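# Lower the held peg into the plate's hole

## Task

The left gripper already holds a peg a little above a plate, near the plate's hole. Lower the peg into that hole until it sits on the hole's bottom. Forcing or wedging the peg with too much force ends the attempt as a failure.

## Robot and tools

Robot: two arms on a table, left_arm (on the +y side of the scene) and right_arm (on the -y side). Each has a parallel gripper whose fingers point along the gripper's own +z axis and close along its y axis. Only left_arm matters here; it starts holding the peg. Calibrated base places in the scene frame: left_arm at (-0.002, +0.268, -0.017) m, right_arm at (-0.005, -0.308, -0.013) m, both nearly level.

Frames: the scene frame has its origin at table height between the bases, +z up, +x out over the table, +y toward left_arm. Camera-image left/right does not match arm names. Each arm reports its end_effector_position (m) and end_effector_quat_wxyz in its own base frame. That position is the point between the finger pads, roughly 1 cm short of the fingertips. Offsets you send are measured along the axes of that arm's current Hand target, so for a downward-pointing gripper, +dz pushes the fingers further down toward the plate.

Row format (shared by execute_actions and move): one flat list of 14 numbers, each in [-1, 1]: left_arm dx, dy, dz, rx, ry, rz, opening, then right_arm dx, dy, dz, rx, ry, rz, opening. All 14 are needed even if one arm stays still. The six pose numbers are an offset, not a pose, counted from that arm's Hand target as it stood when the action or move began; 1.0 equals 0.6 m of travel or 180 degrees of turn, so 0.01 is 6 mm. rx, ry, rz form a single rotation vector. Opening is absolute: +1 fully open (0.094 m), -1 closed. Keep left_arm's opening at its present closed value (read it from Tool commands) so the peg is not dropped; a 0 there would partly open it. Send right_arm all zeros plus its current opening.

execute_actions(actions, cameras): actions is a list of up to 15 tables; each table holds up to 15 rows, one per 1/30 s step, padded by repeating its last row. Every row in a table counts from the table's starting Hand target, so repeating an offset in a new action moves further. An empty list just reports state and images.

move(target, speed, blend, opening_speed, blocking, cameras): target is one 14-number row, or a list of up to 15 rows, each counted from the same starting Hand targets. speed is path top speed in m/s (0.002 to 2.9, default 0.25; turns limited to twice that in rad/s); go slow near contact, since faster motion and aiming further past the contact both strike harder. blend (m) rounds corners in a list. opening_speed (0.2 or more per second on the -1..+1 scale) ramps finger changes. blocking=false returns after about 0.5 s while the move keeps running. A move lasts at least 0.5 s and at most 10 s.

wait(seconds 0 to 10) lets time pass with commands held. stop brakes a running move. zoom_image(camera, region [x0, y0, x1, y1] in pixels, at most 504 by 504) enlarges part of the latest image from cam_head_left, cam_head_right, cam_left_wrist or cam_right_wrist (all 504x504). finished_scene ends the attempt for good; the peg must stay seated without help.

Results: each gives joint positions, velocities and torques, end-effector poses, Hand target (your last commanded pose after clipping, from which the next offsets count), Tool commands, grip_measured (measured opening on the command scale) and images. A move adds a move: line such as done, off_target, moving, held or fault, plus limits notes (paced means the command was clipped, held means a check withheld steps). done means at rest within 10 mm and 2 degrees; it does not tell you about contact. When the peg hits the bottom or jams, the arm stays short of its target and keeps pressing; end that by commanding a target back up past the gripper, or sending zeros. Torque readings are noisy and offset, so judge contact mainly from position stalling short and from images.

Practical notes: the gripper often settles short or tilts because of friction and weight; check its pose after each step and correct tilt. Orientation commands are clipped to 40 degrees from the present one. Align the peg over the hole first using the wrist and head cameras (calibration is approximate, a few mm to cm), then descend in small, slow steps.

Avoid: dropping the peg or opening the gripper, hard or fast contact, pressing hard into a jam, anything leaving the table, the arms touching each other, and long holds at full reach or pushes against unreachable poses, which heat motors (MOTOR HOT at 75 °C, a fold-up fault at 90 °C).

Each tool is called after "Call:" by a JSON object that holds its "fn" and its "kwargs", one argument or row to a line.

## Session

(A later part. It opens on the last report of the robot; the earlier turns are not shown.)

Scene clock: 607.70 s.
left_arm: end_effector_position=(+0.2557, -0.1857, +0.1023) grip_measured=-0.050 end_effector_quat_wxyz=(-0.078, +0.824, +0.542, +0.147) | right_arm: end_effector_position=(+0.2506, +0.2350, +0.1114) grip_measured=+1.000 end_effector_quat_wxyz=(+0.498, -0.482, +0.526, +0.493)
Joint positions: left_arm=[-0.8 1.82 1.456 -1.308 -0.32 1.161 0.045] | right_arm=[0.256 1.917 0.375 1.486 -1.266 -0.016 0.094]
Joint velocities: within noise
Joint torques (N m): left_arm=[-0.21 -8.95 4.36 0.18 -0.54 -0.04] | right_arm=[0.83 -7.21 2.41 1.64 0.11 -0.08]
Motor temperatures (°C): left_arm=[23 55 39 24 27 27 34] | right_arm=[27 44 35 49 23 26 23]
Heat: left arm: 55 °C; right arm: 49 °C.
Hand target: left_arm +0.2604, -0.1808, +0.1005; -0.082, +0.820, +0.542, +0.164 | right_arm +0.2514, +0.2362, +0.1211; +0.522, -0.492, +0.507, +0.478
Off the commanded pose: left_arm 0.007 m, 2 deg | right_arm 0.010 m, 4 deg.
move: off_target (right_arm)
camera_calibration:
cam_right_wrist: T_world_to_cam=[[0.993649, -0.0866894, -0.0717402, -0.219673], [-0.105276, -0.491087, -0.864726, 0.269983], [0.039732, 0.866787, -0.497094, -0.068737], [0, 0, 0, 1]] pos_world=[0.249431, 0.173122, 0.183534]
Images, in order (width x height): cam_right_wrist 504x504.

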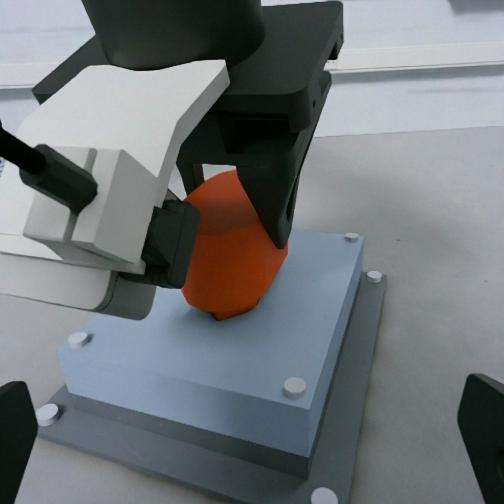

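Call:
{"fn": "move", "kwargs": {
  "target": [-0.0011,-0.0001,0.0031,0,0,0,-1,0,0,0,0,0,0,1],
  "speed": 0.015,
  "cameras": ["cam_right_wrist","cam_left_wrist"]
}}

Call:
{"fn": "zoom_image", "kwargs": {
  "camera": "cam_right_wrist",
  "region": [190, 240, 280, 330]
}}

Scene clock: 611.50 s.
left_arm: end_effector_position=(+0.2557, -0.1857, +0.1020) grip_measured=-0.050 end_effector_quat_wxyz=(-0.078, +0.824, +0.542, +0.148) | right_arm: end_effector_position=(+0.2506, +0.2350, +0.1114) grip_measured=+1.000 end_effector_quat_wxyz=(+0.498, -0.482, +0.526, +0.493)
Joint positions: left_arm=[-0.8 1.82 1.455 -1.307 -0.32 1.161 0.045] | right_arm=[0.256 1.917 0.375 1.486 -1.266 -0.016 0.094]
Joint velocities: within noise
Joint torques (N m): left_arm=[-0.2 -8.85 3.92 0.26 -0.54 -0.04] | right_arm=[0.85 -7.28 2.4 1.61 0.1 -0.07]
Motor temperatures (°C): left_arm=[23 55 39 24 27 27 34] | right_arm=[27 44 35 49 23 26 23]
Heat: left arm: 55 °C; right arm: 49 °C.
Hand target: left_arm +0.2605, -0.1808, +0.0985; -0.082, +0.820, +0.542, +0.164 | right_arm +0.2514, +0.2362, +0.1211; +0.522, -0.492, +0.507, +0.478
Off the commanded pose: left_arm 0.008 m, 2 deg | right_arm 0.010 m, 4 deg.
move: off_target (right_arm)
camera_calibration:
cam_left_wrist: T_world_to_cam=[[-0.913102, 0.404095, -0.0543262, 0.315283], [0.255874, 0.671651, 0.695279, 0.0263453], [0.317447, 0.62096, -0.716684, 0.194049], [0, 0, 0, 1]] pos_world=[0.219545, -0.265596, 0.137883]
cam_right_wrist: T_world_to_cam=[[0.993649, -0.0866894, -0.0717402, -0.219673], [-0.105276, -0.491087, -0.864726, 0.269983], [0.039732, 0.866787, -0.497094, -0.068737], [0, 0, 0, 1]] pos_world=[0.249431, 0.173122, 0.183534]
Images, in order (width x height): cam_left_wrist 504x504, cam_right_wrist 504x504.

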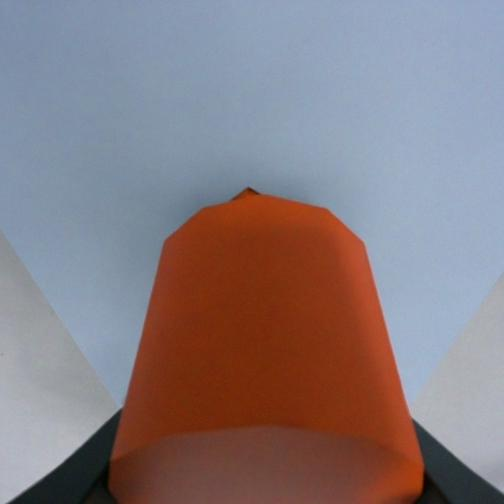

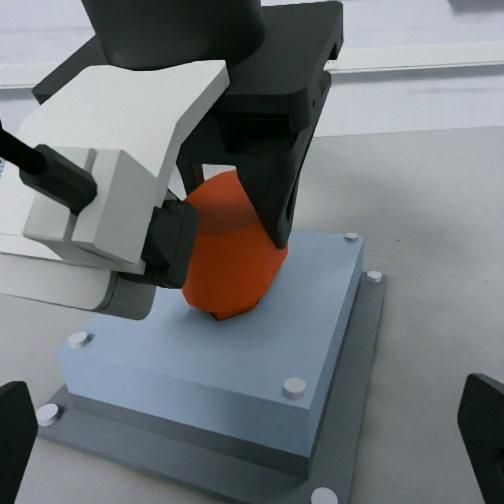

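Scaled by 5.600 from the camera's 504x504 image, which has a finer 720x720 frame.

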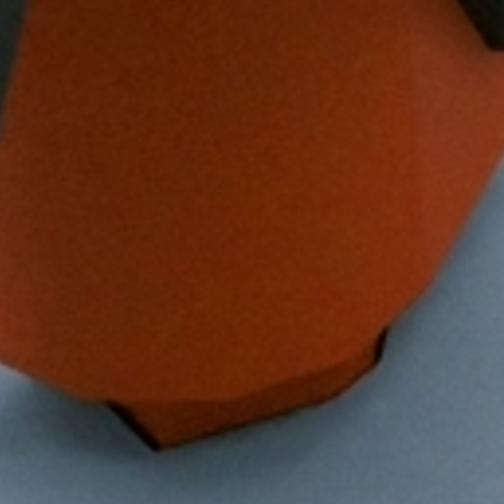

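Call:
{"fn": "move", "kwargs": {
  "target": [0.0016,0,-0.0047,0,0,0,-1,0,0,0,0,0,0,1],
  "speed": 0.03,
  "cameras": []
}}

Call:
{"fn": "move", "kwargs": {
  "target": [0,0,0,0,0,0,0.35,0,0,0,0,0,0,1],
  "opening_speed": 0.3,
  "cameras": ["cam_left_wrist","cam_right_wrist"]
}}

Scene clock: 618.90 s.
left_arm: end_effector_position=(+0.2557, -0.1857, +0.1020) grip_measured=-0.050 end_effector_quat_wxyz=(-0.078, +0.824, +0.542, +0.148) | right_arm: end_effector_position=(+0.2506, +0.2350, +0.1114) grip_measured=+1.000 end_effector_quat_wxyz=(+0.498, -0.482, +0.526, +0.493)
Joint positions: left_arm=[-0.8 1.82 1.455 -1.307 -0.32 1.161 0.045] | right_arm=[0.256 1.917 0.375 1.486 -1.266 -0.016 0.094]
Joint velocities: within noise
Joint torques (N m): left_arm=[-0.24 -9.02 4.74 0.13 -0.54 -0.04] | right_arm=[0.83 -7.27 2.44 1.63 0.11 -0.07]
Motor temperatures (°C): left_arm=[23 54 38 24 27 27 34] | right_arm=[27 44 35 49 23 26 23]
Heat: left arm: 54 °C; right arm: 49 °C.
Hand target: left_arm +0.2603, -0.1809, +0.1015; -0.082, +0.820, +0.542, +0.164 | right_arm +0.2514, +0.2362, +0.1211; +0.522, -0.492, +0.507, +0.478
Off the commanded pose: left_arm 0.007 m, 2 deg | right_arm 0.010 m, 4 deg.
move: off_target (right_arm)
No camera images: "cameras" was empty.

Scene clock: 623.60 s.
left_arm: end_effector_position=(+0.2578, -0.1838, +0.1029) grip_measured=+0.348 end_effector_quat_wxyz=(-0.079, +0.823, +0.541, +0.156) | right_arm: end_effector_position=(+0.2506, +0.2350, +0.1114) grip_measured=+1.000 end_effector_quat_wxyz=(+0.498, -0.482, +0.526, +0.493)
Joint positions: left_arm=[-0.8 1.82 1.455 -1.307 -0.337 1.161 0.063] | right_arm=[0.256 1.917 0.375 1.486 -1.266 -0.016 0.094]
Joint velocities: within noise
Joint torques (N m): left_arm=[-0.23 -9.03 4.71 0.13 -0.38 -0.04] | right_arm=[0.76 -7.25 2.43 1.63 0.11 -0.07]
Motor temperatures (°C): left_arm=[23 54 38 24 27 27 33] | right_arm=[27 44 35 49 23 26 23]
Heat: left arm: 54 °C; right arm: 49 °C.
Hand target: left_arm +0.2603, -0.1809, +0.1015; -0.082, +0.820, +0.542, +0.164 | right_arm +0.2514, +0.2362, +0.1211; +0.522, -0.492, +0.507, +0.478
Off the commanded pose: left_arm 0.004 m, 1 deg | right_arm 0.010 m, 4 deg.
move: off_target (right_arm)
camera_calibration:
cam_left_wrist: T_world_to_cam=[[-0.911696, 0.406363, -0.0606643, 0.317176], [0.248477, 0.662907, 0.706267, 0.0231179], [0.327215, 0.628827, -0.705341, 0.190658], [0, 0, 0, 1]] pos_world=[0.221038, -0.264104, 0.137393]
cam_right_wrist: T_world_to_cam=[[0.993649, -0.0866894, -0.0717402, -0.219673], [-0.105276, -0.491087, -0.864726, 0.269983], [0.039732, 0.866787, -0.497094, -0.068737], [0, 0, 0, 1]] pos_world=[0.249431, 0.173122, 0.183534]
Images, in order (width x height): cam_left_wrist 504x504, cam_right_wrist 504x504.

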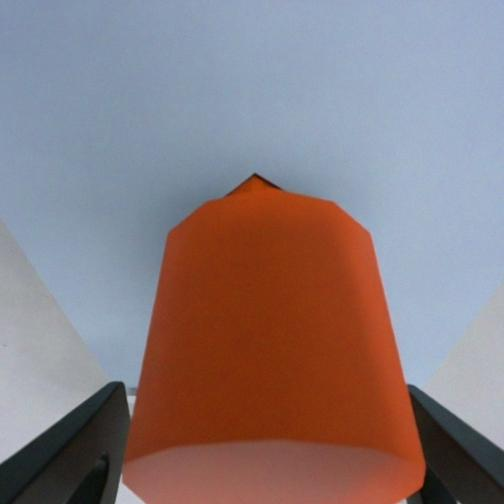

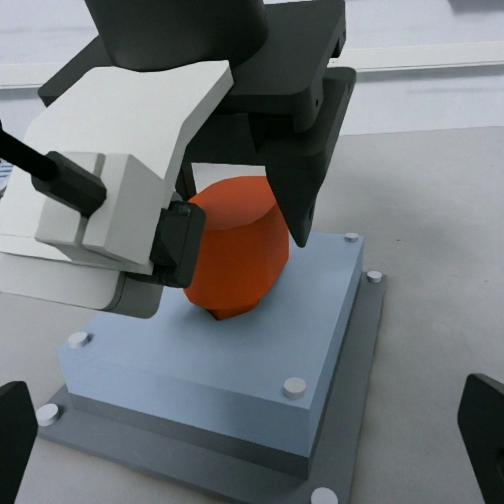

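Call:
{"fn": "move", "kwargs": {
  "target": [
    [0,0,0,0,0,0,0.8,0,0,0,0,0,0,1],
    [0,0,-0.13,0,0,0,0.8,0,0,0,0,0,0,1]
  ],
  "opening_speed": 1.0,
  "speed": 0.08
}}

Call:
{"fn": "zoom_image", "kwargs": {
  "camera": "cam_right_wrist",
  "region": [160, 160, 320, 340]
}}

Scene clock: 628.47 s.
left_arm: end_effector_position=(+0.2464, -0.2056, +0.1651) grip_measured=+0.798 end_effector_quat_wxyz=(-0.071, +0.825, +0.536, +0.161) | right_arm: end_effector_position=(+0.2506, +0.2350, +0.1114) grip_measured=+1.000 end_effector_quat_wxyz=(+0.498, -0.482, +0.526, +0.493)
Joint positions: left_arm=[-0.874 1.843 1.731 -1.566 -0.338 1.097 0.084] | right_arm=[0.256 1.917 0.375 1.486 -1.266 -0.016 0.094]
Joint velocities: within noise
Joint torques (N m): left_arm=[-0.83 -10.3 7.17 -0.19 -0.31 -0.11] | right_arm=[0.83 -7.28 2.37 1.62 0.11 -0.08]
Motor temperatures (°C): left_arm=[23 54 39 24 27 27 33] | right_arm=[27 44 34 49 23 26 23]
Heat: left arm: 54 °C; right arm: 49 °C.
Hand target: left_arm +0.2462, -0.2052, +0.1744; -0.082, +0.820, +0.542, +0.164 | right_arm +0.2514, +0.2362, +0.1211; +0.522, -0.492, +0.507, +0.478
Off the commanded pose: left_arm 0.009 m, 2 deg | right_arm 0.010 m, 4 deg.
joint sent to its limit (left arm) — joint 4 (wrist pitch), lower limit. The joint targets still meet the commanded pose.
move: off_target (right_arm)
camera_calibration:
cam_left_wrist: T_world_to_cam=[[-0.905252, 0.41779, -0.0772703, 0.322995], [0.246428, 0.664441, 0.705544, -0.00260747], [0.346111, 0.619653, -0.704441, 0.245262], [0, 0, 0, 1]] pos_world=[0.208147, -0.285189, 0.19957]
cam_right_wrist: T_world_to_cam=[[0.993649, -0.0866894, -0.0717402, -0.219673], [-0.105276, -0.491087, -0.864726, 0.269983], [0.039732, 0.866787, -0.497094, -0.068737], [0, 0, 0, 1]] pos_world=[0.249431, 0.173122, 0.183534]

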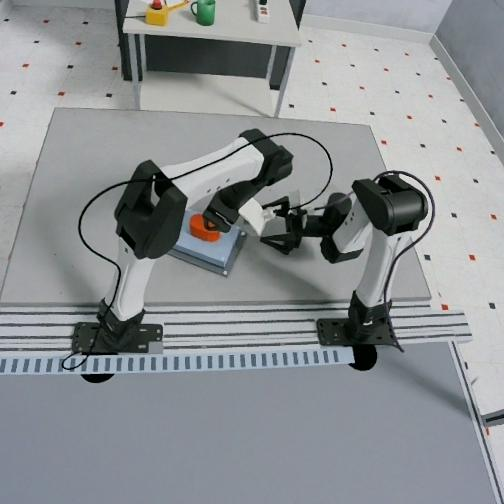

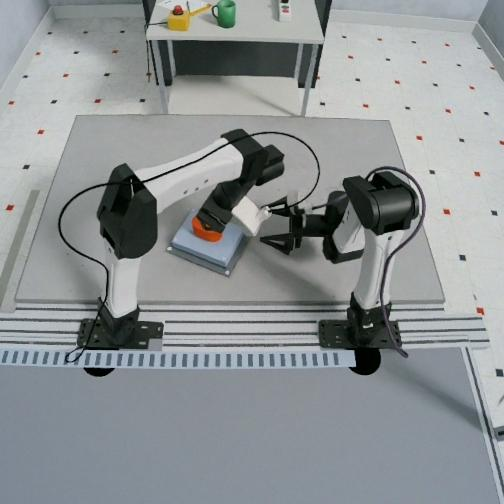

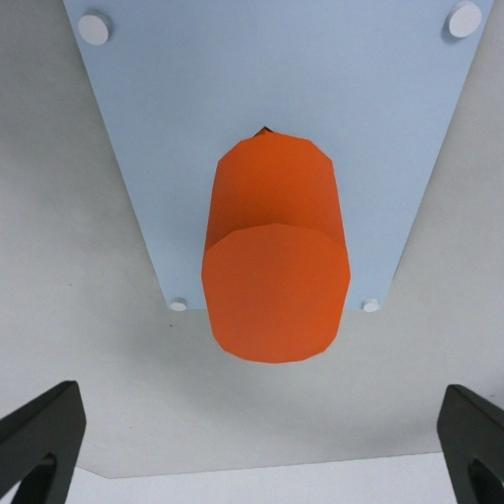

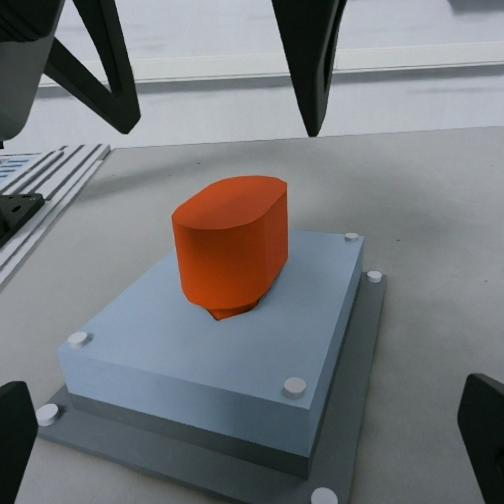

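Scaled by 2.800 from the camera's 504x504 image, which has a finer 720x720 frame.

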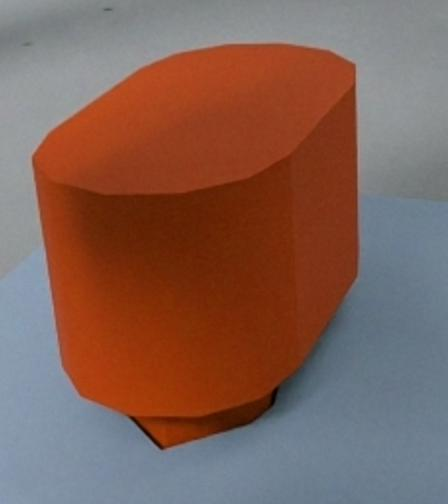

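Call:
{"fn": "finished_scene", "kwargs": {

}}

The scene is finished: the task was done.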